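# Load six desk flasks into incubator and close doors

## Task

Move all six flasks from the desk onto the incubator's shelves. Each must lie flat directly on a shelf (never resting on another flask), keep the face that was up on the desk facing up, and have nothing overhanging the shelf's front edge. Afterwards close the inner glass door fully, rotate its latch to a horizontal position, and close the outer door fully. Flasks that were already inside must also finish lying flat on shelves, unstacked and with the same face up. The task fails if any flask touches the floor, if either door is slammed open or closed, or if the robot falls over or finishes tilted.

## Robot and tools

ROBOT. TidyBot++: a mobile base 0.54 m long, 0.50 m wide and 0.38 m tall on four powered casters, carrying one seven-joint arm with a two-finger gripper. The shoulder is 0.12 m ahead of the base centre and 0.68 m above the floor. Arm segments: upper arm 0.42 m, forearm 0.31 m, hand 0.31 m from wrist to the hand point. The arm begins folded with the hand pointing down, reaching up to 0.08 m beyond the base front, elbow up to 1.15 m high. Cameras: base_camera (fixed to the base, about 0.35 m up, looking forward and down) and wrist_camera (fisheye, looking along the hand).

FRAMES. All positions are metres. Base frame: origin on the floor below the base centre, x forward, y left, z up. hand_pose and hand_target are printed in it; the hand point lies midway between the finger pads, the hand's own z axis runs out along the fingers and the fingers close along its y axis. Odometry frame = the base frame as it was when the scene began. base_odometry comes from wheel rotation only, so slip looks like travel; heading is in rad, left positive, -3.142 to 3.142. base_tilt is in degrees, positive when leaning forward or right; about 1 degree of fixed error.

move. One action per call, built from base, joints, target and optional speeds; motions start together and may finish at different times. Also takes cameras and blocking.
- base: an object, offsets (not a pose) measured from where the base last reported itself: translate_m, forward positive, -2 to 2 m; strafe_m, left positive, -2 to 2 m; rotate_rad, counter-clockwise from above positive, -6.3 to 6.3 rad. Translate and strafe use the axes at the start of the command and drive straight to that point.
- joints: an object of absolute targets by name, radians: joint_1_rad (any angle; whole-arm turn about vertical, positive clockwise from above, opposite to heading), joint_2_rad (-2.249 to 2.249, shoulder, 0 = upper arm vertical, positive leans forward), joint_3_rad (any angle, upper-arm twist, nominal 3.14), joint_4_rad (-2.579 to 2.579, elbow, negative bends forward), joint_5_rad (any angle, forearm twist), joint_6_rad (-2.099 to 2.099, wrist, negative bends hand forward), joint_7_rad (any angle, hand roll; hand down, positive is counter-clockwise from above, 1.57 opens fingers left/right). gripper_pos 0 (open, about 85 mm gap) to 1 (closed); gap roughly 85 x (1 - gripper_pos) mm. Done tolerances: 0.039 rad for joints 1-4, 0.095 for 5-7, 0.03 for the gripper. Any-angle joints go the short way; send steps under half a turn.
- target: one list of seven numbers for the single arm, an absolute hand pose in the base frame: x, y, z in metres, then quaternion qw, qx, qy, qz. Alongside it, joints may hold only gripper_pos.
- speeds: caps for this action only: translate_m and strafe_m 0.05 to 0.5 m/s (when both move together, give one of them), rotate_rad 0.1 to 1.57 rad/s. The maxima are the defaults.
- cameras: list of base_camera, wrist_camera or all; [] for none; omitted means all.
- blocking: true/omitted returns when everything rests; false returns in about 0.5 s while motion continues. A later move overrides only what it names.
An unknown key makes a call invalid; an out-of-range number gets it refused, and a refusal or an unrequested stop cancels the rest of that reply's move, wait and finished_scene calls.

wait: seconds 0 to 10, commands nothing, returns state and images; ends early once motions settle. wait(0) shows a non-blocking move under 'earlier move'. stop: brakes all running motions (each then reads 'stopped'), optional cameras. zoom_image: camera name plus region [x0, y0, x1, y1] in pixels of that camera's newest image, origin top-left, at most 504 x 504. finished_scene: scene, the current scene's number; it ends the scene irreversibly and the result reveals the next task.

RESULTS. 'move' reads done or the worst status. base_status, joint_status and hand_status give done, moving, off_target (rested away, may still push), contact_stop or time_out (unrequested stops; old target dropped), not_followed (withheld by the self-collision check; 'joint command not followed' / 'pose unreachable' with 'cause:'), torque_fault, limit_stop_at_motor_heat. joint_positions are angles; motor_effort is percent of max torque, signed toward higher joint values, with the last action's peak in brackets. on_its_own lists uncommanded robot behaviour; 'pictures' names the images in order; ARM HIT, MOTOR HOT and OVER-TEMPERATURE FAULT flag problems. Images may lag the state slightly.

ARM HINTS. The controller picks joint angles for a target, favouring folded postures, and the hand may curve or overshoot. After done it sits within about 3 cm; correct by adding (wanted - hand_pose) to the last target. To hold still, resend hand_target, not hand_pose. Loads make the arm sag; don't command a loaded joint to its reading. Hand pointing down reaches at most about 0.94 m high, near the base only. Low, close, forward-pointing targets go badly and can hit the base. Unreachable targets wander up to 10 s and then time_out. A closed gripper squeezes 100-150 N; off_target at 1 means something is held. When a carried object lands, hand_pose stops falling though commands go lower.

AVOID. Dropping flasks or releasing moving ones, slamming doors, hard pushes into furniture, twisting or yanking a grasped part. Driving while the arm is caught above about 0.6 m, or reaching far from folded over nearby furniture, can tip the robot; back away or retract to recover. Blocked joints or a blocked base keep pushing. Torque sensors over 104.5 N m (joints 1-4) or 51.3 N m (5-7) freeze the arm for 10 s. Long stretched or loaded holds overheat motors. Loose objects may occasionally be nudged.

Each tool is called as name(argument=value, ...), one argument or row to a line, values as JSON.

## Session

move(
)

Scene clock: 0.00 s.
base_odometry: x=+0.000 y=+0.000 heading=+0.000
base_tilt: forward=-0.4 right=+0.2
base_status: not commanded
joint_positions: joint_1_rad=+0.022 joint_2_rad=-0.350 joint_3_rad=+3.189 joint_4_rad=-2.542 joint_5_rad=-0.002 joint_6_rad=-0.853 joint_7_rad=+1.594 gripper_pos=+0.000
joint_status: not commanded
motor_effort: joint_1_rad=+0 joint_2_rad=-2 joint_3_rad=+1 joint_4_rad=+15 joint_5_rad=+0 joint_6_rad=+1 joint_7_rad=-1
hand_pose: x=+0.2609 y=-0.0060 z=+0.5845 quat_wxyz=(-0.007, +0.999, -0.023, +0.048) (m; base frame)
hand_target: x=+0.2604 y=-0.0059 z=+0.5843 quat_wxyz=(-0.007, +0.999, -0.023, +0.048) (m; base frame)
hand_status: not commanded
pictures: base_camera, wrist_camera

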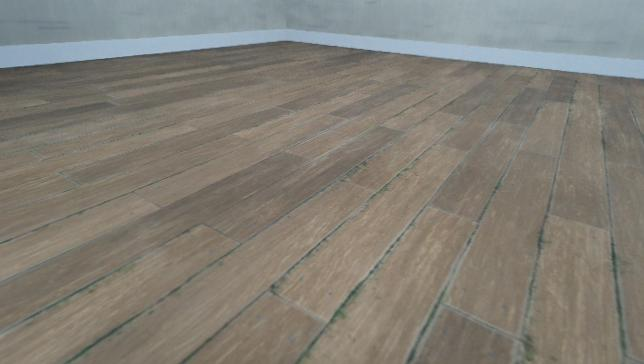

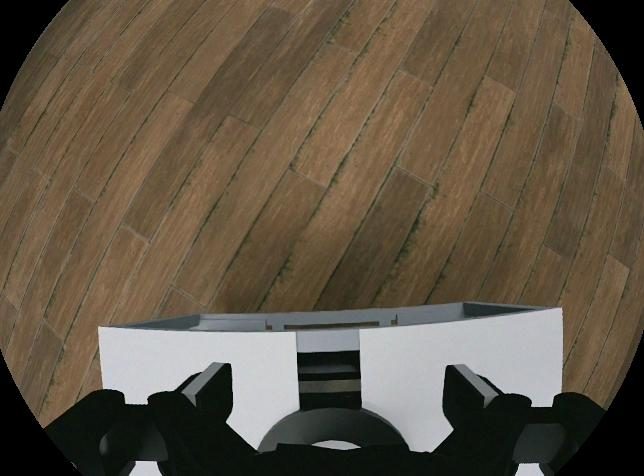

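move(
  joints={"joint_6_rad": 0.45},
  base={"rotate_rad": 1.0},
)

move(
  base={"rotate_rad": 1.2},
)

move(
  base={"rotate_rad": 1.2},
)

move(
  base={"rotate_rad": 1.2},
)

Scene clock: 5.83 s.
move: done
base_odometry: x=+0.000 y=+0.000 heading=+1.000
base_tilt: forward=-0.4 right=+0.2
base_status: done
joint_positions: joint_1_rad=+0.022 joint_2_rad=-0.350 joint_3_rad=+3.189 joint_4_rad=-2.541 joint_5_rad=-0.002 joint_6_rad=+0.404 joint_7_rad=+1.594 gripper_pos=+0.000
joint_status: all done
motor_effort: joint_1_rad=-1(3) joint_2_rad=-6(6) joint_3_rad=+1(2) joint_4_rad=+19(19) joint_5_rad=+1(1) joint_6_rad=+8(8) joint_7_rad=-1(1)
hand_pose: x=+0.5343 y=-0.0289 z=+0.8279 quat_wxyz=(+0.021, +0.779, -0.023, +0.626) (m; base frame)
hand_target: x=+0.5365 y=-0.0293 z=+0.8408 quat_wxyz=(+0.022, +0.765, -0.023, +0.643) (m; base frame)
hand_status: not commanded
pictures: base_camera, wrist_camera
camera_calibration:
wrist_camera: T_world_to_cam=[[-0.0267565, -0.99959, 0.0101771, -0.0107541], [-0.1815, -0.00515368, -0.983377, 0.972111], [0.983027, -0.0281589, -0.181288, -0.246779], [0, 0, 0, 1]] pos_world=[0.418741, -0.0126887, 0.911323]

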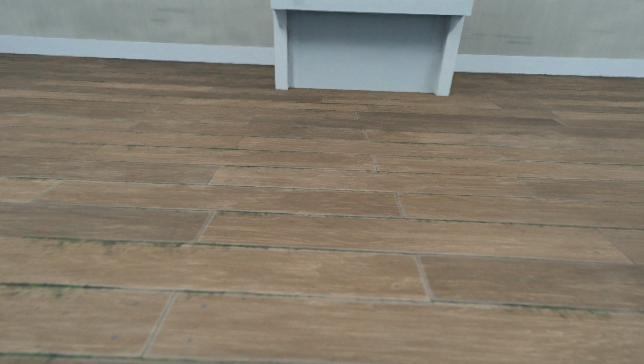

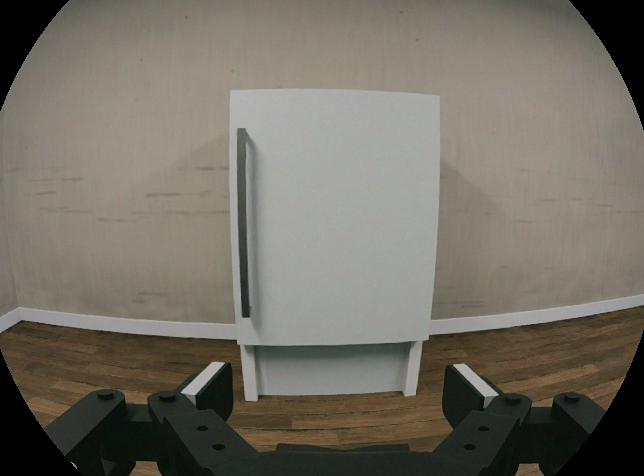

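Scene clock: 7.87 s.
move: done
base_odometry: x=+0.000 y=+0.000 heading=+2.199
base_tilt: forward=-0.4 right=+0.2
base_status: done
joint_positions: joint_1_rad=+0.022 joint_2_rad=-0.350 joint_3_rad=+3.189 joint_4_rad=-2.541 joint_5_rad=-0.002 joint_6_rad=+0.405 joint_7_rad=+1.594 gripper_pos=+0.000
joint_status: not commanded
motor_effort: joint_1_rad=+0(2) joint_2_rad=-6(7) joint_3_rad=+1(2) joint_4_rad=+20(20) joint_5_rad=+0(1) joint_6_rad=+8(8) joint_7_rad=-1(1)
hand_pose: x=+0.5343 y=-0.0289 z=+0.8280 quat_wxyz=(+0.021, +0.779, -0.023, +0.627) (m; base frame)
hand_target: x=+0.5365 y=-0.0293 z=+0.8408 quat_wxyz=(+0.022, +0.765, -0.023, +0.643) (m; base frame)
hand_status: not commanded
pictures: base_camera, wrist_camera
camera_calibration:
wrist_camera: T_world_to_cam=[[-0.0267453, -0.99959, 0.0102592, -0.0108374], [-0.180904, -0.00525364, -0.983487, 0.97204], [0.983137, -0.0281596, -0.18069, -0.247255], [0, 0, 0, 1]] pos_world=[0.418642, -0.0126888, 0.911423]

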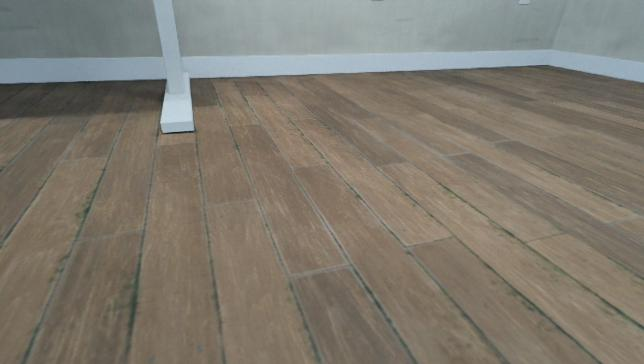

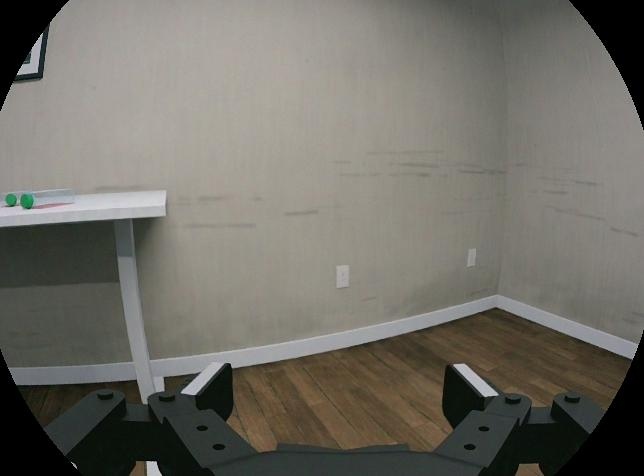

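Scene clock: 9.90 s.
move: done
base_odometry: x=+0.000 y=+0.000 heading=-2.884
base_tilt: forward=-0.4 right=+0.2
base_status: done
joint_positions: joint_1_rad=+0.022 joint_2_rad=-0.350 joint_3_rad=+3.189 joint_4_rad=-2.541 joint_5_rad=-0.002 joint_6_rad=+0.405 joint_7_rad=+1.594 gripper_pos=+0.000
joint_status: not commanded
motor_effort: joint_1_rad=-1(2) joint_2_rad=-6(7) joint_3_rad=+1(2) joint_4_rad=+19(20) joint_5_rad=+0(1) joint_6_rad=+8(9) joint_7_rad=-1(1)
hand_pose: x=+0.5343 y=-0.0288 z=+0.8281 quat_wxyz=(+0.021, +0.779, -0.023, +0.627) (m; base frame)
hand_target: x=+0.5365 y=-0.0293 z=+0.8408 quat_wxyz=(+0.022, +0.765, -0.023, +0.643) (m; base frame)
hand_status: not commanded
pictures: base_camera, wrist_camera
camera_calibration:
wrist_camera: T_world_to_cam=[[-0.0266497, -0.999592, 0.0102367, -0.0108568], [-0.18071, -0.00525426, -0.983522, 0.971991], [0.983175, -0.0280605, -0.180496, -0.247445], [0, 0, 0, 1]] pos_world=[0.418641, -0.0126887, 0.911423]

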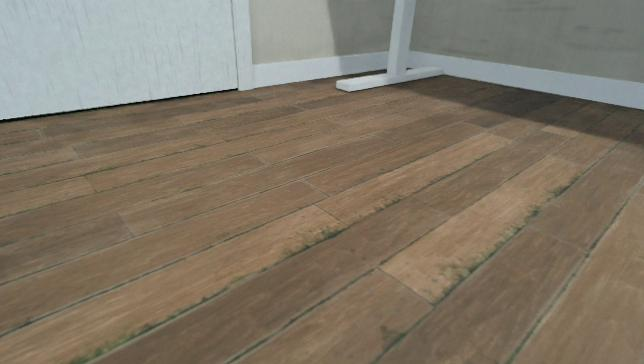

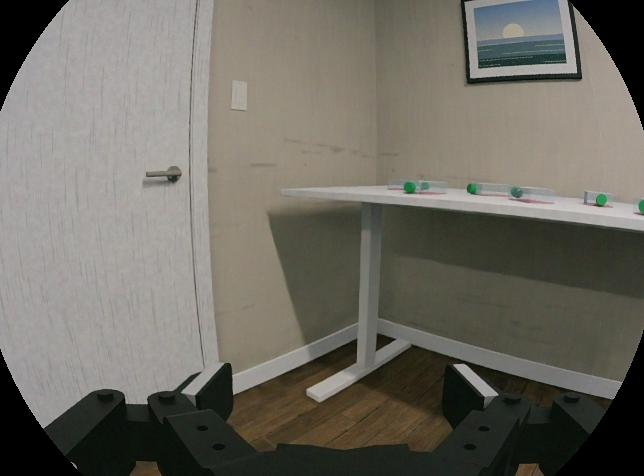

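Scene clock: 11.93 s.
move: done
base_odometry: x=+0.000 y=+0.000 heading=-1.685
base_tilt: forward=-0.4 right=+0.2
base_status: done
joint_positions: joint_1_rad=+0.022 joint_2_rad=-0.350 joint_3_rad=+3.189 joint_4_rad=-2.541 joint_5_rad=-0.002 joint_6_rad=+0.405 joint_7_rad=+1.594 gripper_pos=+0.000
joint_status: not commanded
motor_effort: joint_1_rad=-1(2) joint_2_rad=-6(7) joint_3_rad=+1(2) joint_4_rad=+19(19) joint_5_rad=+0(1) joint_6_rad=+8(9) joint_7_rad=-1(1)
hand_pose: x=+0.5343 y=-0.0288 z=+0.8281 quat_wxyz=(+0.021, +0.779, -0.023, +0.627) (m; base frame)
hand_target: x=+0.5365 y=-0.0293 z=+0.8408 quat_wxyz=(+0.022, +0.765, -0.023, +0.643) (m; base frame)
hand_status: not commanded
pictures: base_camera, wrist_camera
camera_calibration:
wrist_camera: T_world_to_cam=[[-0.0266512, -0.999592, 0.0102342, -0.010755], [-0.180613, -0.00525429, -0.98354, 0.972066], [0.983193, -0.0280609, -0.1804, -0.24752], [0, 0, 0, 1]] pos_world=[0.418641, -0.0125887, 0.911523]

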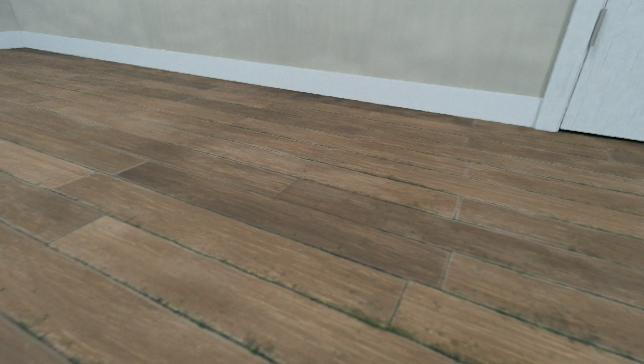

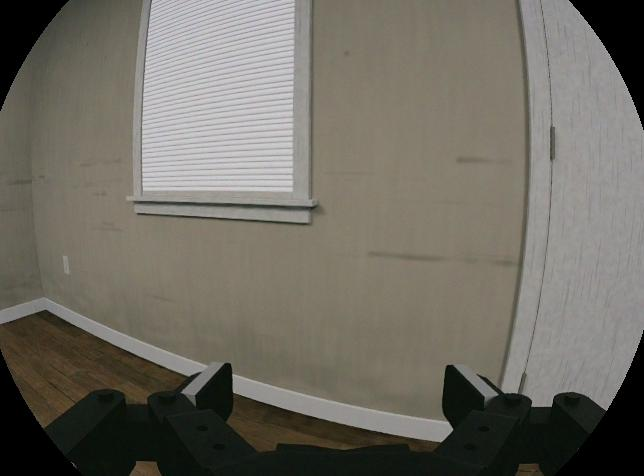

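move(
  base={"rotate_rad": 2.685},
)

move(
  base={"translate_m": 0.4},
)

zoom_image(
  camera="wrist_camera",
  region=[150, 20, 500, 470],
)

Scene clock: 27.67 s.
move: done
base_odometry: x=+0.000 y=+0.000 heading=+1.000
base_tilt: forward=-0.4 right=+0.2
base_status: done
joint_positions: joint_1_rad=+0.022 joint_2_rad=-0.350 joint_3_rad=+3.189 joint_4_rad=-2.541 joint_5_rad=-0.002 joint_6_rad=+0.406 joint_7_rad=+1.594 gripper_pos=+0.000
joint_status: not commanded
motor_effort: joint_1_rad=-1(2) joint_2_rad=-6(7) joint_3_rad=+1(2) joint_4_rad=+19(20) joint_5_rad=+1(1) joint_6_rad=+8(9) joint_7_rad=-1(1)
hand_pose: x=+0.5343 y=-0.0288 z=+0.8282 quat_wxyz=(+0.021, +0.778, -0.023, +0.627) (m; base frame)
hand_target: x=+0.5365 y=-0.0293 z=+0.8408 quat_wxyz=(+0.022, +0.765, -0.023, +0.643) (m; base frame)
hand_status: not commanded
pictures: base_camera, wrist_camera
camera_calibration:
wrist_camera: T_world_to_cam=[[-0.0266529, -0.999592, 0.0102278, -0.0108485], [-0.180305, -0.00525652, -0.983597, 0.971988], [0.983249, -0.0280598, -0.180092, -0.247827], [0, 0, 0, 1]] pos_world=[0.418642, -0.0126888, 0.911523]

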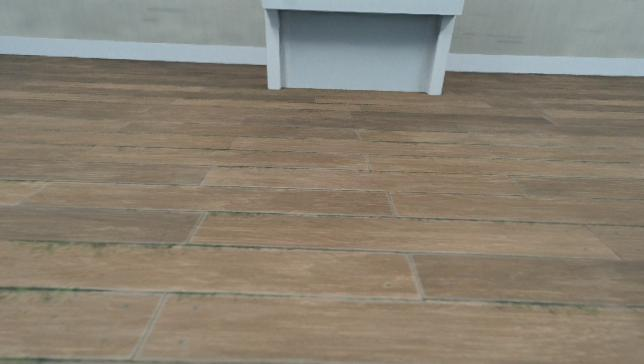

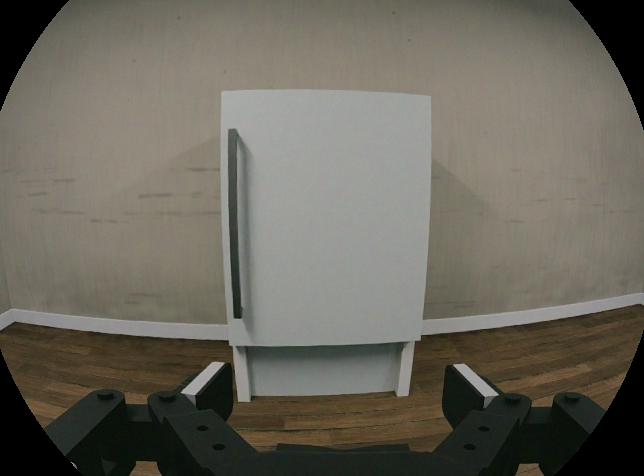

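Scene clock: 29.70 s.
move: done
base_odometry: x=+0.216 y=+0.337 heading=+1.000
base_tilt: forward=-0.4 right=+0.2
base_status: done
joint_positions: joint_1_rad=+0.022 joint_2_rad=-0.349 joint_3_rad=+3.189 joint_4_rad=-2.541 joint_5_rad=-0.002 joint_6_rad=+0.409 joint_7_rad=+1.594 gripper_pos=+0.000
joint_status: not commanded
motor_effort: joint_1_rad=-1(2) joint_2_rad=-6(9) joint_3_rad=+1(1) joint_4_rad=+19(20) joint_5_rad=+1(1) joint_6_rad=+8(9) joint_7_rad=-1(1)
hand_pose: x=+0.5347 y=-0.0289 z=+0.8287 quat_wxyz=(+0.022, +0.778, -0.023, +0.628) (m; base frame)
hand_target: x=+0.5365 y=-0.0293 z=+0.8408 quat_wxyz=(+0.022, +0.765, -0.023, +0.643) (m; base frame)
hand_status: not commanded
pictures: base_camera, wrist_camera
camera_calibration:
wrist_camera: T_world_to_cam=[[-0.0267375, -0.999589, 0.0103887, -0.0109549], [-0.178418, -0.00545362, -0.98394, 0.971857], [0.983591, -0.0281616, -0.178199, -0.249941], [0, 0, 0, 1]] pos_world=[0.418944, -0.012689, 0.911823]

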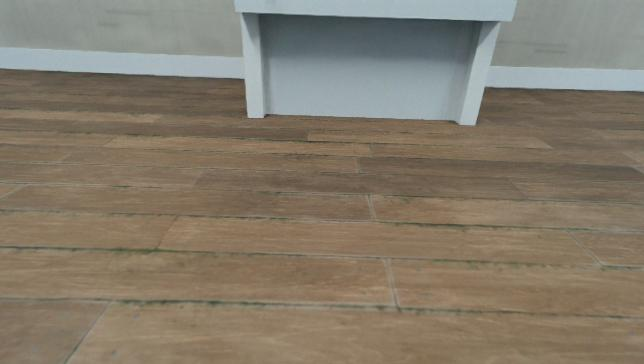

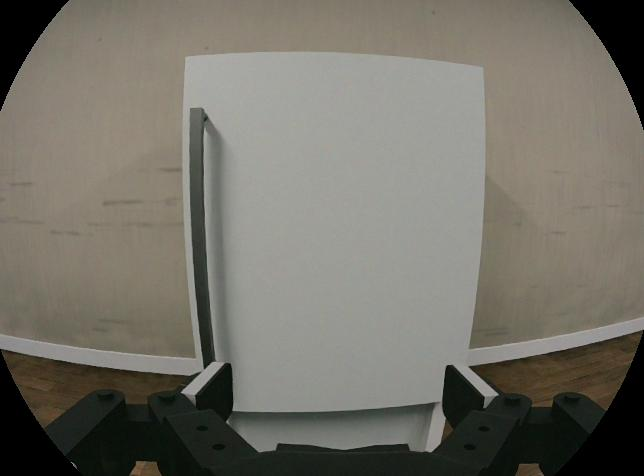

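Scaled by 1.120.

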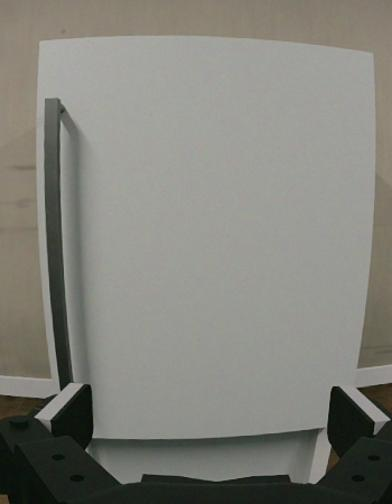

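move(
  base={"rotate_rad": -0.06},
  joints={"joint_1_rad": -0.02,"joint_2_rad":0.49,"joint_4_rad":-2.138,"joint_6_rad":1.08,"joint_3_rad":3.142,"joint_5_rad":0,"joint_7_rad":1.571},
)

move(
  base={"strafe_m": 0.32},
)

Scene clock: 53.60 s.
move: done
base_odometry: x=+0.216 y=+0.337 heading=+0.940
base_tilt: forward=-0.4 right=+0.2
base_status: done
joint_positions: joint_1_rad=+0.000 joint_2_rad=+0.460 joint_3_rad=+3.159 joint_4_rad=-2.157 joint_5_rad=-0.002 joint_6_rad=+1.033 joint_7_rad=+1.594 gripper_pos=+0.000
joint_status: all done
motor_effort: joint_1_rad=-1(3) joint_2_rad=-29(31) joint_3_rad=+0(3) joint_4_rad=+13(20) joint_5_rad=+0(2) joint_6_rad=+8(10) joint_7_rad=-1(2)
hand_pose: x=+0.7747 y=-0.0089 z=+0.7825 quat_wxyz=(+0.017, +0.712, +0.004, +0.702) (m; base frame)
hand_target: x=+0.7825 y=+0.0144 z=+0.7863 quat_wxyz=(-0.007, +0.699, +0.007, +0.715) (m; base frame)
hand_status: not commanded
pictures: base_camera, wrist_camera
camera_calibration:
wrist_camera: T_world_to_cam=[[0.0165192, -0.998959, 0.0425273, -0.042695], [0.0198773, -0.0421966, -0.998912, 0.82709], [0.999666, 0.0173466, 0.0191596, -0.660063], [0, 0, 0, 1]] pos_world=[0.644108, 0.0036996, 0.840652]

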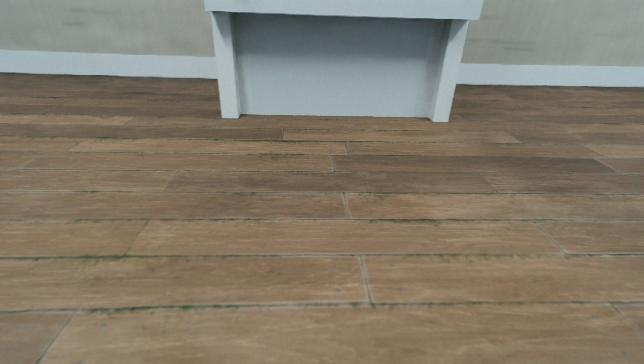

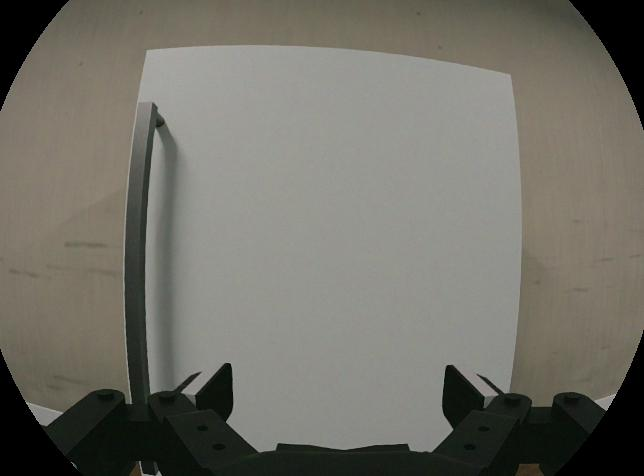

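Scene clock: 55.43 s.
move: done
base_odometry: x=-0.042 y=+0.526 heading=+0.940
base_tilt: forward=-0.4 right=+0.2
base_status: done
joint_positions: joint_1_rad=-0.019 joint_2_rad=+0.460 joint_3_rad=+3.147 joint_4_rad=-2.156 joint_5_rad=-0.002 joint_6_rad=+1.035 joint_7_rad=+1.594 gripper_pos=+0.000
joint_status: not commanded
motor_effort: joint_1_rad=+0(4) joint_2_rad=-30(30) joint_3_rad=+0(3) joint_4_rad=+14(15) joint_5_rad=+0(1) joint_6_rad=+8(9) joint_7_rad=-1(1)
hand_pose: x=+0.7747 y=+0.0105 z=+0.7836 quat_wxyz=(+0.004, +0.711, +0.013, +0.703) (m; base frame)
hand_target: x=+0.7825 y=+0.0144 z=+0.7863 quat_wxyz=(-0.007, +0.699, +0.007, +0.715) (m; base frame)
hand_status: not commanded
pictures: base_camera, wrist_camera
camera_calibration:
wrist_camera: T_world_to_cam=[[0.0469384, -0.99821, 0.0370491, -0.0426037], [0.0239671, -0.0359538, -0.999066, 0.825844], [0.99861, 0.0477826, 0.0222366, -0.662463], [0, 0, 0, 1]] pos_world=[0.643749, 0.018819, 0.841383]

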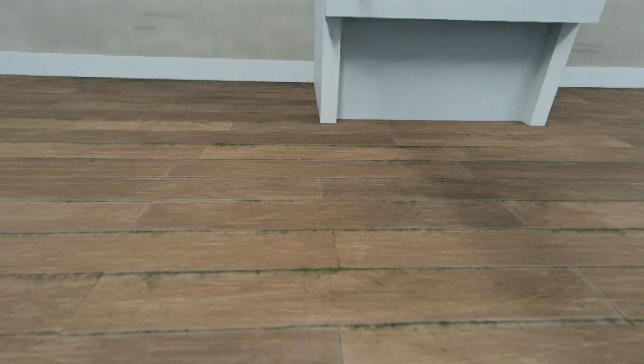

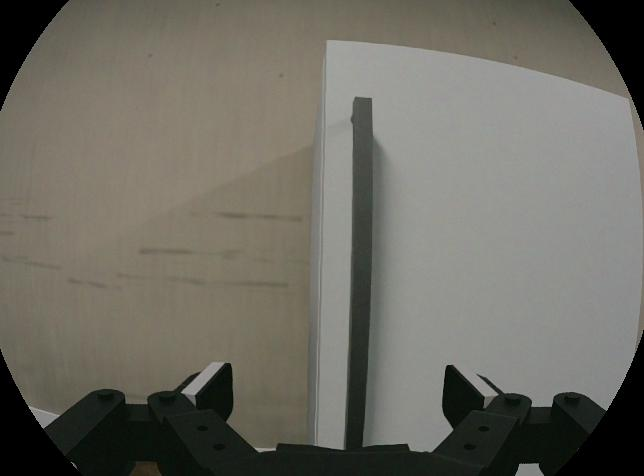

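move(
  base={"translate_m": 0.25, "strafe_m": -0.03},
)

Scene clock: 61.00 s.
move: done
base_odometry: x=+0.130 y=+0.710 heading=+0.940
base_tilt: forward=-0.4 right=+0.2
base_status: done
joint_positions: joint_1_rad=-0.019 joint_2_rad=+0.468 joint_3_rad=+3.147 joint_4_rad=-2.147 joint_5_rad=-0.002 joint_6_rad=+1.038 joint_7_rad=+1.594 gripper_pos=+0.000
joint_status: not commanded
motor_effort: joint_1_rad=+0(2) joint_2_rad=-30(32) joint_3_rad=+0(1) joint_4_rad=+13(15) joint_5_rad=+0(1) joint_6_rad=+8(9) joint_7_rad=-1(1)
hand_pose: x=+0.7782 y=+0.0106 z=+0.7836 quat_wxyz=(+0.004, +0.709, +0.013, +0.705) (m; base frame)
hand_target: x=+0.7825 y=+0.0144 z=+0.7863 quat_wxyz=(-0.007, +0.699, +0.007, +0.715) (m; base frame)
hand_status: not commanded
pictures: base_camera, wrist_camera
camera_calibration:
wrist_camera: T_world_to_cam=[[0.0467666, -0.99821, 0.037268, -0.0428001], [0.0286727, -0.0359519, -0.998942, 0.822024], [0.998494, 0.0477857, 0.0269401, -0.66943], [0, 0, 0, 1]] pos_world=[0.646854, 0.018819, 0.840784]

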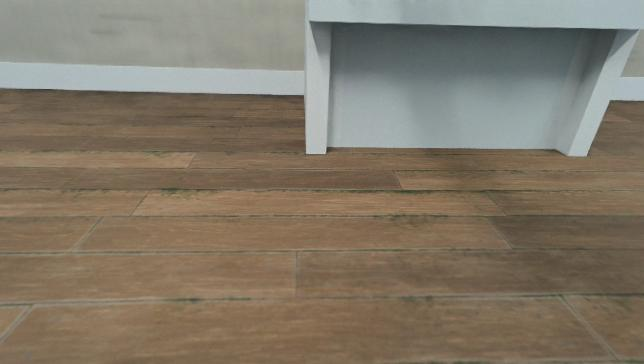

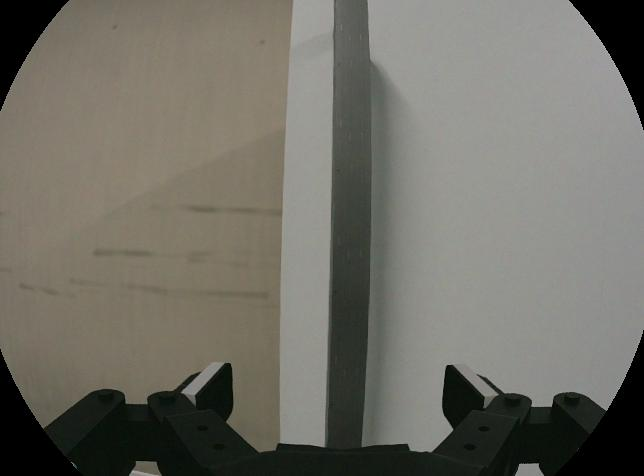

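move(
  base={"translate_m": 0.15},
  speeds={"translate_m":0.1},
)

move(
  joints={"gripper_pos":0.55},
)

Scene clock: 66.13 s.
move: done
base_odometry: x=+0.218 y=+0.831 heading=+0.940
base_tilt: forward=-0.4 right=+0.2
base_status: done
joint_positions: joint_1_rad=-0.019 joint_2_rad=+0.469 joint_3_rad=+3.147 joint_4_rad=-2.146 joint_5_rad=-0.002 joint_6_rad=+1.039 joint_7_rad=+1.594 gripper_pos=+0.000
joint_status: not commanded
motor_effort: joint_1_rad=-1(2) joint_2_rad=-29(32) joint_3_rad=+0(2) joint_4_rad=+14(16) joint_5_rad=+1(1) joint_6_rad=+8(9) joint_7_rad=-1(1)
hand_pose: x=+0.7784 y=+0.0106 z=+0.7834 quat_wxyz=(+0.004, +0.709, +0.013, +0.705) (m; base frame)
hand_target: x=+0.7825 y=+0.0144 z=+0.7863 quat_wxyz=(-0.007, +0.699, +0.007, +0.715) (m; base frame)
hand_status: not commanded
pictures: base_camera, wrist_camera
camera_calibration:
wrist_camera: T_world_to_cam=[[0.0467664, -0.99821, 0.037273, -0.0428062], [0.028673, -0.035957, -0.998942, 0.821818], [0.998494, 0.0477857, 0.0269401, -0.669624], [0, 0, 0, 1]] pos_world=[0.647054, 0.018819, 0.840584]

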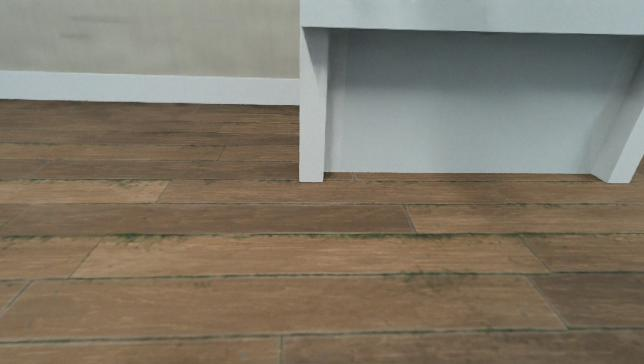

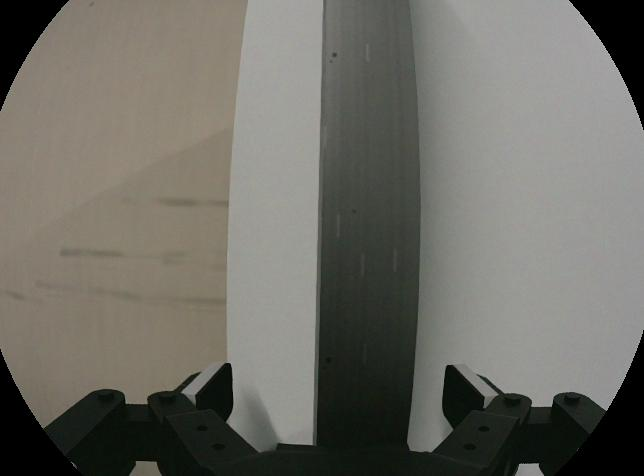

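Scene clock: 66.97 s.
move: done
base_odometry: x=+0.218 y=+0.831 heading=+0.940
base_tilt: forward=-0.4 right=+0.2
base_status: not commanded
joint_positions: joint_1_rad=-0.019 joint_2_rad=+0.469 joint_3_rad=+3.147 joint_4_rad=-2.146 joint_5_rad=-0.002 joint_6_rad=+1.039 joint_7_rad=+1.594 gripper_pos=+0.550
joint_status: all done
motor_effort: joint_1_rad=-1(2) joint_2_rad=-30(30) joint_3_rad=+0(1) joint_4_rad=+14(14) joint_5_rad=+1(1) joint_6_rad=+9(9) joint_7_rad=-1(1)
hand_pose: x=+0.7784 y=+0.0106 z=+0.7834 quat_wxyz=(+0.004, +0.709, +0.013, +0.705) (m; base frame)
hand_target: x=+0.7825 y=+0.0144 z=+0.7863 quat_wxyz=(-0.007, +0.699, +0.007, +0.715) (m; base frame)
hand_status: not commanded
pictures: base_camera, wrist_camera
camera_calibration:
wrist_camera: T_world_to_cam=[[0.0467627, -0.99821, 0.0372725, -0.0428033], [0.0287727, -0.0359518, -0.998939, 0.821752], [0.998492, 0.0477855, 0.02704, -0.669707], [0, 0, 0, 1]] pos_world=[0.647054, 0.018819, 0.840584]

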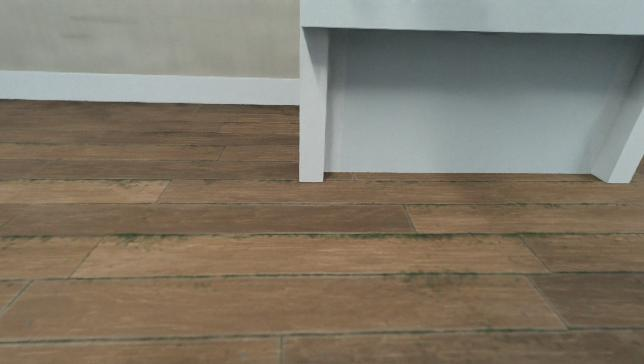

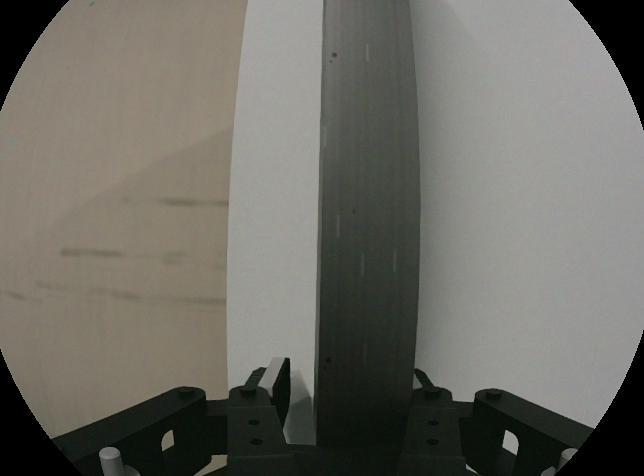

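move(
  joints={"joint_1_rad":-0.007},
)

move(
  joints={"gripper_pos":0.9},
)

Scene clock: 69.23 s.
move: done
base_odometry: x=+0.218 y=+0.831 heading=+0.940
base_tilt: forward=-0.4 right=+0.2
base_status: not commanded
joint_positions: joint_1_rad=-0.017 joint_2_rad=+0.469 joint_3_rad=+3.147 joint_4_rad=-2.146 joint_5_rad=-0.002 joint_6_rad=+1.039 joint_7_rad=+1.594 gripper_pos=+0.550
joint_status: all done
motor_effort: joint_1_rad=+0(2) joint_2_rad=-30(30) joint_3_rad=+0(1) joint_4_rad=+14(14) joint_5_rad=+0(1) joint_6_rad=+8(9) joint_7_rad=-1(1)
hand_pose: x=+0.7784 y=+0.0090 z=+0.7834 quat_wxyz=(+0.005, +0.709, +0.012, +0.705) (m; base frame)
hand_target: x=+0.7827 y=+0.0058 z=+0.7863 quat_wxyz=(-0.002, +0.699, +0.002, +0.715) (m; base frame)
hand_status: not commanded
pictures: base_camera, wrist_camera
camera_calibration:
wrist_camera: T_world_to_cam=[[0.0443581, -0.99832, 0.0372899, -0.0424594], [0.0286844, -0.0360385, -0.998939, 0.821766], [0.998604, 0.0453806, 0.0270376, -0.66969], [0, 0, 0, 1]] pos_world=[0.647067, 0.0176181, 0.840584]

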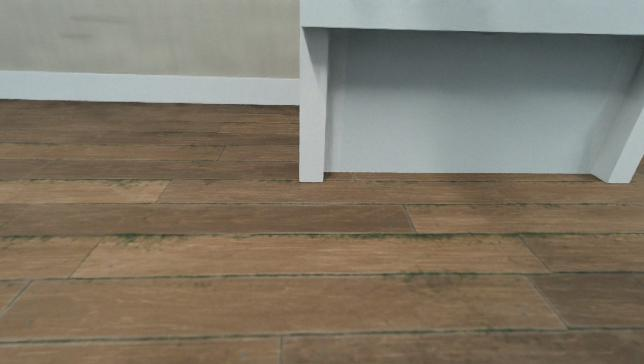

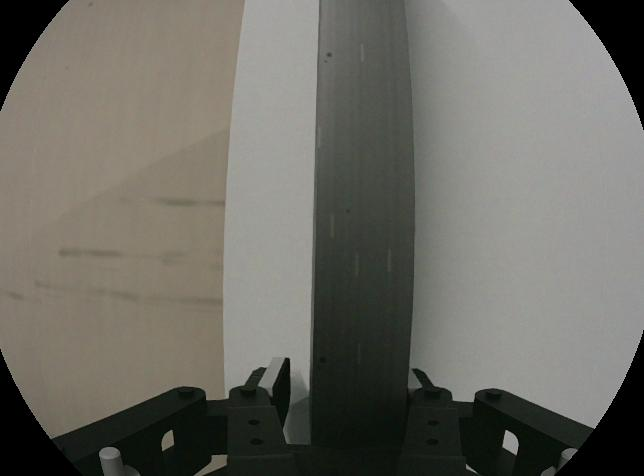

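Scene clock: 69.97 s.
move: off_target
base_odometry: x=+0.218 y=+0.831 heading=+0.940
base_tilt: forward=-0.4 right=+0.2
base_status: not commanded
joint_positions: joint_1_rad=-0.010 joint_2_rad=+0.469 joint_3_rad=+3.146 joint_4_rad=-2.146 joint_5_rad=-0.002 joint_6_rad=+1.039 joint_7_rad=+1.592 gripper_pos=+0.723
joint_status: gripper_pos off_target (ended at +0.723, target +0.900)
motor_effort: joint_1_rad=-1(5) joint_2_rad=-30(30) joint_3_rad=+0(3) joint_4_rad=+14(14) joint_5_rad=+2(4) joint_6_rad=+8(9) joint_7_rad=+0(2)
hand_pose: x=+0.7785 y=+0.0048 z=+0.7835 quat_wxyz=(+0.007, +0.709, +0.009, +0.705) (m; base frame)
hand_target: x=+0.7827 y=+0.0058 z=+0.7863 quat_wxyz=(-0.002, +0.699, +0.002, +0.715) (m; base frame)
hand_status: not commanded
pictures: base_camera, wrist_camera
camera_calibration:
wrist_camera: T_world_to_cam=[[0.037923, -0.998661, 0.0351803, -0.0400206], [0.0286634, -0.0341041, -0.999007, 0.821791], [0.998869, 0.0388937, 0.0273317, -0.669996], [0, 0, 0, 1]] pos_world=[0.647201, 0.014118, 0.840695]

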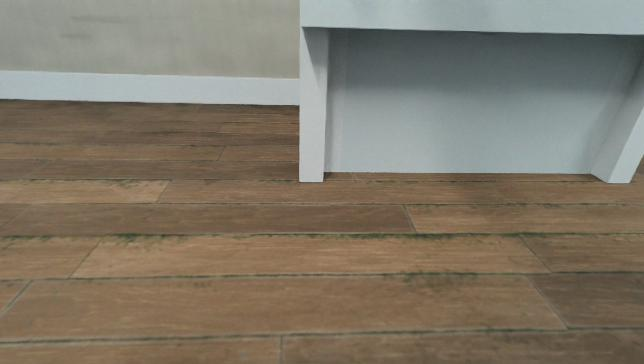

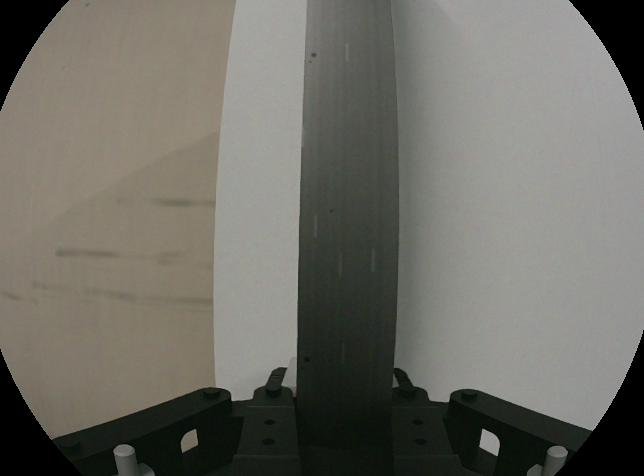

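move(
  base={"translate_m": -0.12},
  speeds={"translate_m":0.08},
)

Scene clock: 73.53 s.
move: done
base_odometry: x=+0.148 y=+0.734 heading=+0.940
base_tilt: forward=-0.4 right=+0.2
base_status: done
joint_positions: joint_1_rad=+0.025 joint_2_rad=+0.507 joint_3_rad=+3.149 joint_4_rad=-2.093 joint_5_rad=+0.025 joint_6_rad=+1.043 joint_7_rad=+1.578 gripper_pos=+0.724
joint_status: not commanded
motor_effort: joint_1_rad=-8(11) joint_2_rad=-39(42) joint_3_rad=-3(5) joint_4_rad=+2(14) joint_5_rad=-8(9) joint_6_rad=+12(14) joint_7_rad=+6(6)
hand_pose: x=+0.7965 y=-0.0132 z=+0.7848 quat_wxyz=(+0.012, +0.702, +0.005, +0.712) (m; base frame)
hand_target: x=+0.7827 y=+0.0058 z=+0.7863 quat_wxyz=(-0.002, +0.699, +0.002, +0.715) (m; base frame)
hand_status: not commanded
pictures: base_camera, wrist_camera
camera_calibration:
wrist_camera: T_world_to_cam=[[0.023019, -0.999029, 0.0375722, -0.0487142], [0.0479308, -0.0364361, -0.998186, 0.805863], [0.998585, 0.0247781, 0.0470456, -0.702797], [0, 0, 0, 1]] pos_world=[0.664299, -0.00189035, 0.839295]

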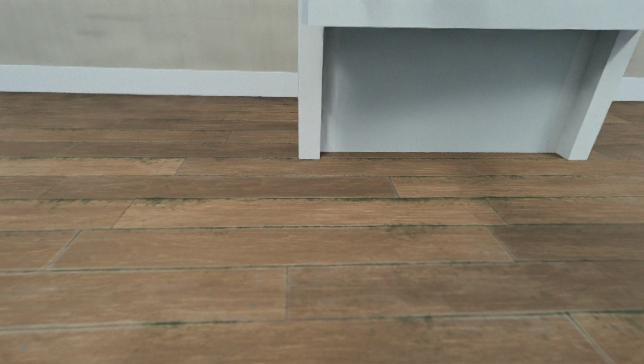

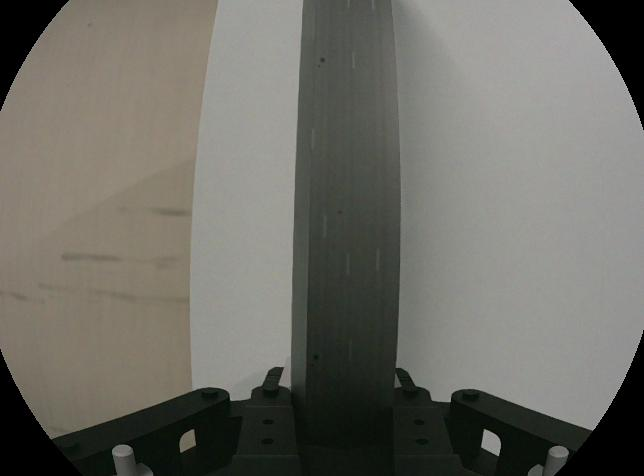

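move(
  base={"translate_m": -0.105,"strafe_m":-0.20,"rotate_rad":0.2},
  speeds={"translate_m":0.1,"rotate_rad":0.1},
)

move(
  base={"translate_m": -0.105,"strafe_m":-0.20,"rotate_rad":0.2},
  speeds={"translate_m":0.1,"rotate_rad":0.1},
)

Scene clock: 84.53 s.
move: done
base_odometry: x=+0.248 y=+0.531 heading=+1.141
base_tilt: forward=-0.4 right=+0.2
base_status: done
joint_positions: joint_1_rad=+0.038 joint_2_rad=+0.510 joint_3_rad=+3.158 joint_4_rad=-2.088 joint_5_rad=+0.036 joint_6_rad=+1.043 joint_7_rad=+1.569 gripper_pos=+0.724
joint_status: not commanded
motor_effort: joint_1_rad=-8(15) joint_2_rad=-39(42) joint_3_rad=-3(8) joint_4_rad=+2(7) joint_5_rad=-7(9) joint_6_rad=+12(14) joint_7_rad=+7(8)
hand_pose: x=+0.7979 y=-0.0240 z=+0.7847 quat_wxyz=(+0.017, +0.702, +0.001, +0.712) (m; base frame)
hand_target: x=+0.7827 y=+0.0058 z=+0.7863 quat_wxyz=(-0.002, +0.699, +0.002, +0.715) (m; base frame)
hand_status: not commanded
pictures: base_camera, wrist_camera
camera_calibration:
wrist_camera: T_world_to_cam=[[0.0119155, -0.999188, 0.0385005, -0.0514264], [0.0487405, -0.0378771, -0.998093, 0.804617], [0.99874, 0.0137693, 0.0482496, -0.705252], [0, 0, 0, 1]] pos_world=[0.665759, -0.0111972, 0.839091]

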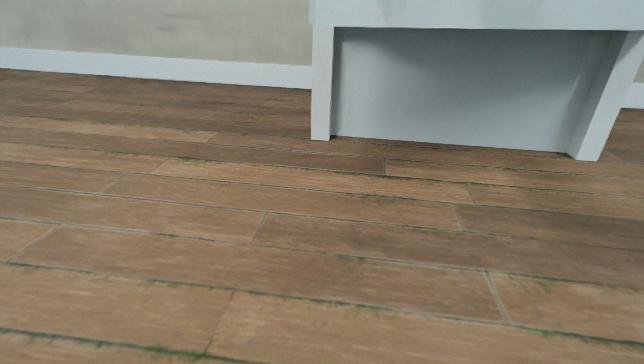

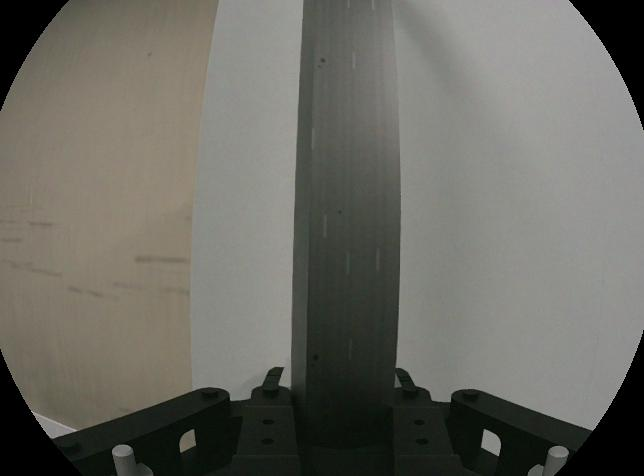

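Scene clock: 87.37 s.
move: done
base_odometry: x=+0.386 y=+0.353 heading=+1.341
base_tilt: forward=-0.4 right=+0.2
base_status: done
joint_positions: joint_1_rad=+0.050 joint_2_rad=+0.513 joint_3_rad=+3.167 joint_4_rad=-2.084 joint_5_rad=+0.041 joint_6_rad=+1.043 joint_7_rad=+1.563 gripper_pos=+0.724
joint_status: not commanded
motor_effort: joint_1_rad=-10(17) joint_2_rad=-39(43) joint_3_rad=-5(10) joint_4_rad=+1(5) joint_5_rad=-6(8) joint_6_rad=+13(15) joint_7_rad=+7(9)
hand_pose: x=+0.7988 y=-0.0355 z=+0.7848 quat_wxyz=(+0.022, +0.701, -0.004, +0.713) (m; base frame)
hand_target: x=+0.7827 y=+0.0058 z=+0.7863 quat_wxyz=(-0.002, +0.699, +0.002, +0.715) (m; base frame)
hand_status: not commanded
pictures: base_camera, wrist_camera
camera_calibration:
wrist_camera: T_world_to_cam=[[-0.00318217, -0.999231, 0.0390881, -0.0513634], [0.0495649, -0.0391978, -0.998001, 0.803448], [0.998766, -0.00123841, 0.0496515, -0.7077], [0, 0, 0, 1]] pos_world=[0.66684, -0.0207069, 0.838988]

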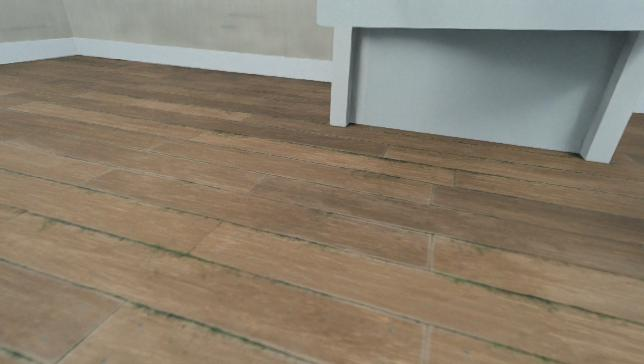

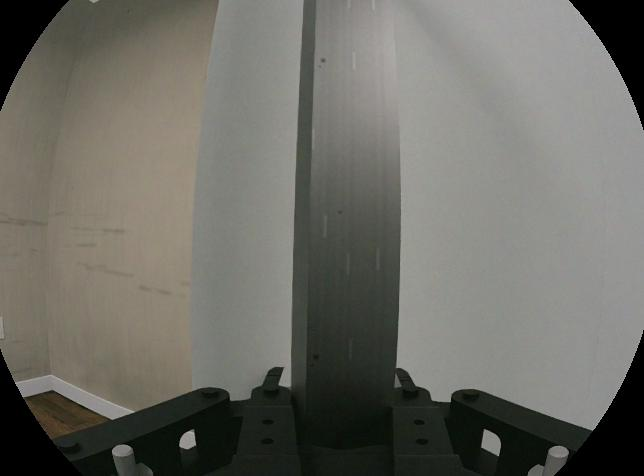

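move(
  base={"translate_m": -0.10,"strafe_m":-0.23,"rotate_rad":0.2},
  speeds={"translate_m":0.11,"rotate_rad":0.1},
  cameras=[],
)

move(
  base={"translate_m": -0.105,"strafe_m":-0.22,"rotate_rad":0.2},
  speeds={"translate_m":0.11,"rotate_rad":0.1},
)

Scene clock: 93.20 s.
move: done
base_odometry: x=+0.587 y=+0.203 heading=+1.542
base_tilt: forward=-0.4 right=+0.2
base_status: done
joint_positions: joint_1_rad=+0.021 joint_2_rad=+0.500 joint_3_rad=+3.164 joint_4_rad=-2.103 joint_5_rad=+0.027 joint_6_rad=+1.043 joint_7_rad=+1.562 gripper_pos=+0.724
joint_status: not commanded
motor_effort: joint_1_rad=-5(16) joint_2_rad=-32(43) joint_3_rad=-3(9) joint_4_rad=+9(12) joint_5_rad=-4(6) joint_6_rad=+9(15) joint_7_rad=-4(8)
hand_pose: x=+0.7932 y=-0.0176 z=+0.7841 quat_wxyz=(+0.012, +0.703, -0.001, +0.711) (m; base frame)
hand_target: x=+0.7827 y=+0.0058 z=+0.7863 quat_wxyz=(-0.002, +0.699, +0.002, +0.715) (m; base frame)
hand_status: not commanded
pictures: none
No camera images: "cameras" was empty.

Scene clock: 96.03 s.
move: done
base_odometry: x=+0.804 y=+0.091 heading=+1.743
base_tilt: forward=-0.4 right=+0.2
base_status: done
joint_positions: joint_1_rad=+0.012 joint_2_rad=+0.495 joint_3_rad=+3.160 joint_4_rad=-2.112 joint_5_rad=+0.023 joint_6_rad=+1.044 joint_7_rad=+1.563 gripper_pos=+0.724
joint_status: not commanded
motor_effort: joint_1_rad=-3(11) joint_2_rad=-31(34) joint_3_rad=-3(9) joint_4_rad=+10(14) joint_5_rad=-3(5) joint_6_rad=+9(11) joint_7_rad=-4(5)
hand_pose: x=+0.7905 y=-0.0105 z=+0.7839 quat_wxyz=(+0.007, +0.704, +0.002, +0.710) (m; base frame)
hand_target: x=+0.7827 y=+0.0058 z=+0.7863 quat_wxyz=(-0.002, +0.699, +0.002, +0.715) (m; base frame)
hand_status: not commanded
pictures: base_camera, wrist_camera
camera_calibration:
wrist_camera: T_world_to_cam=[[0.0256748, -0.999329, 0.0261278, -0.0390214], [0.0417638, -0.0250414, -0.998814, 0.810943], [0.998798, 0.0267356, 0.0410928, -0.692377], [0, 0, 0, 1]] pos_world=[0.658679, -0.000176984, 0.839452]

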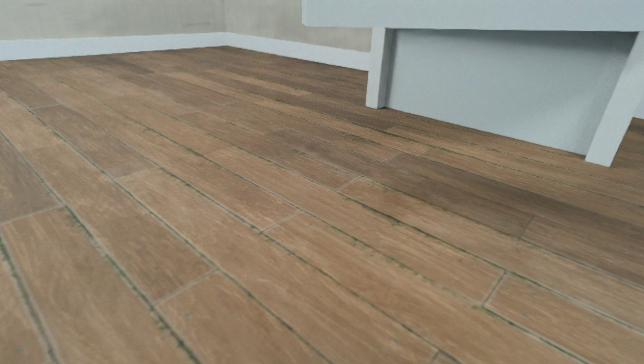

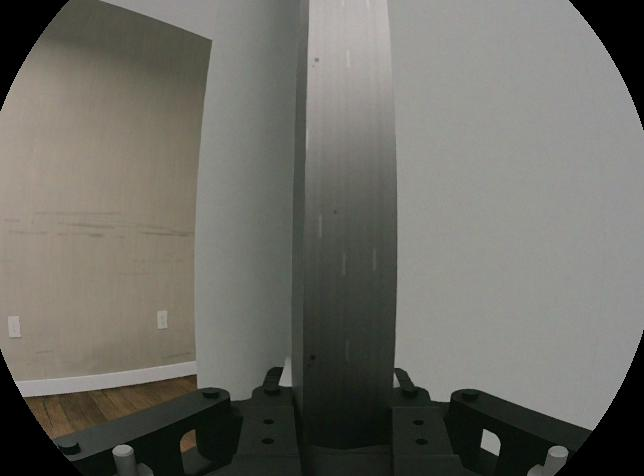

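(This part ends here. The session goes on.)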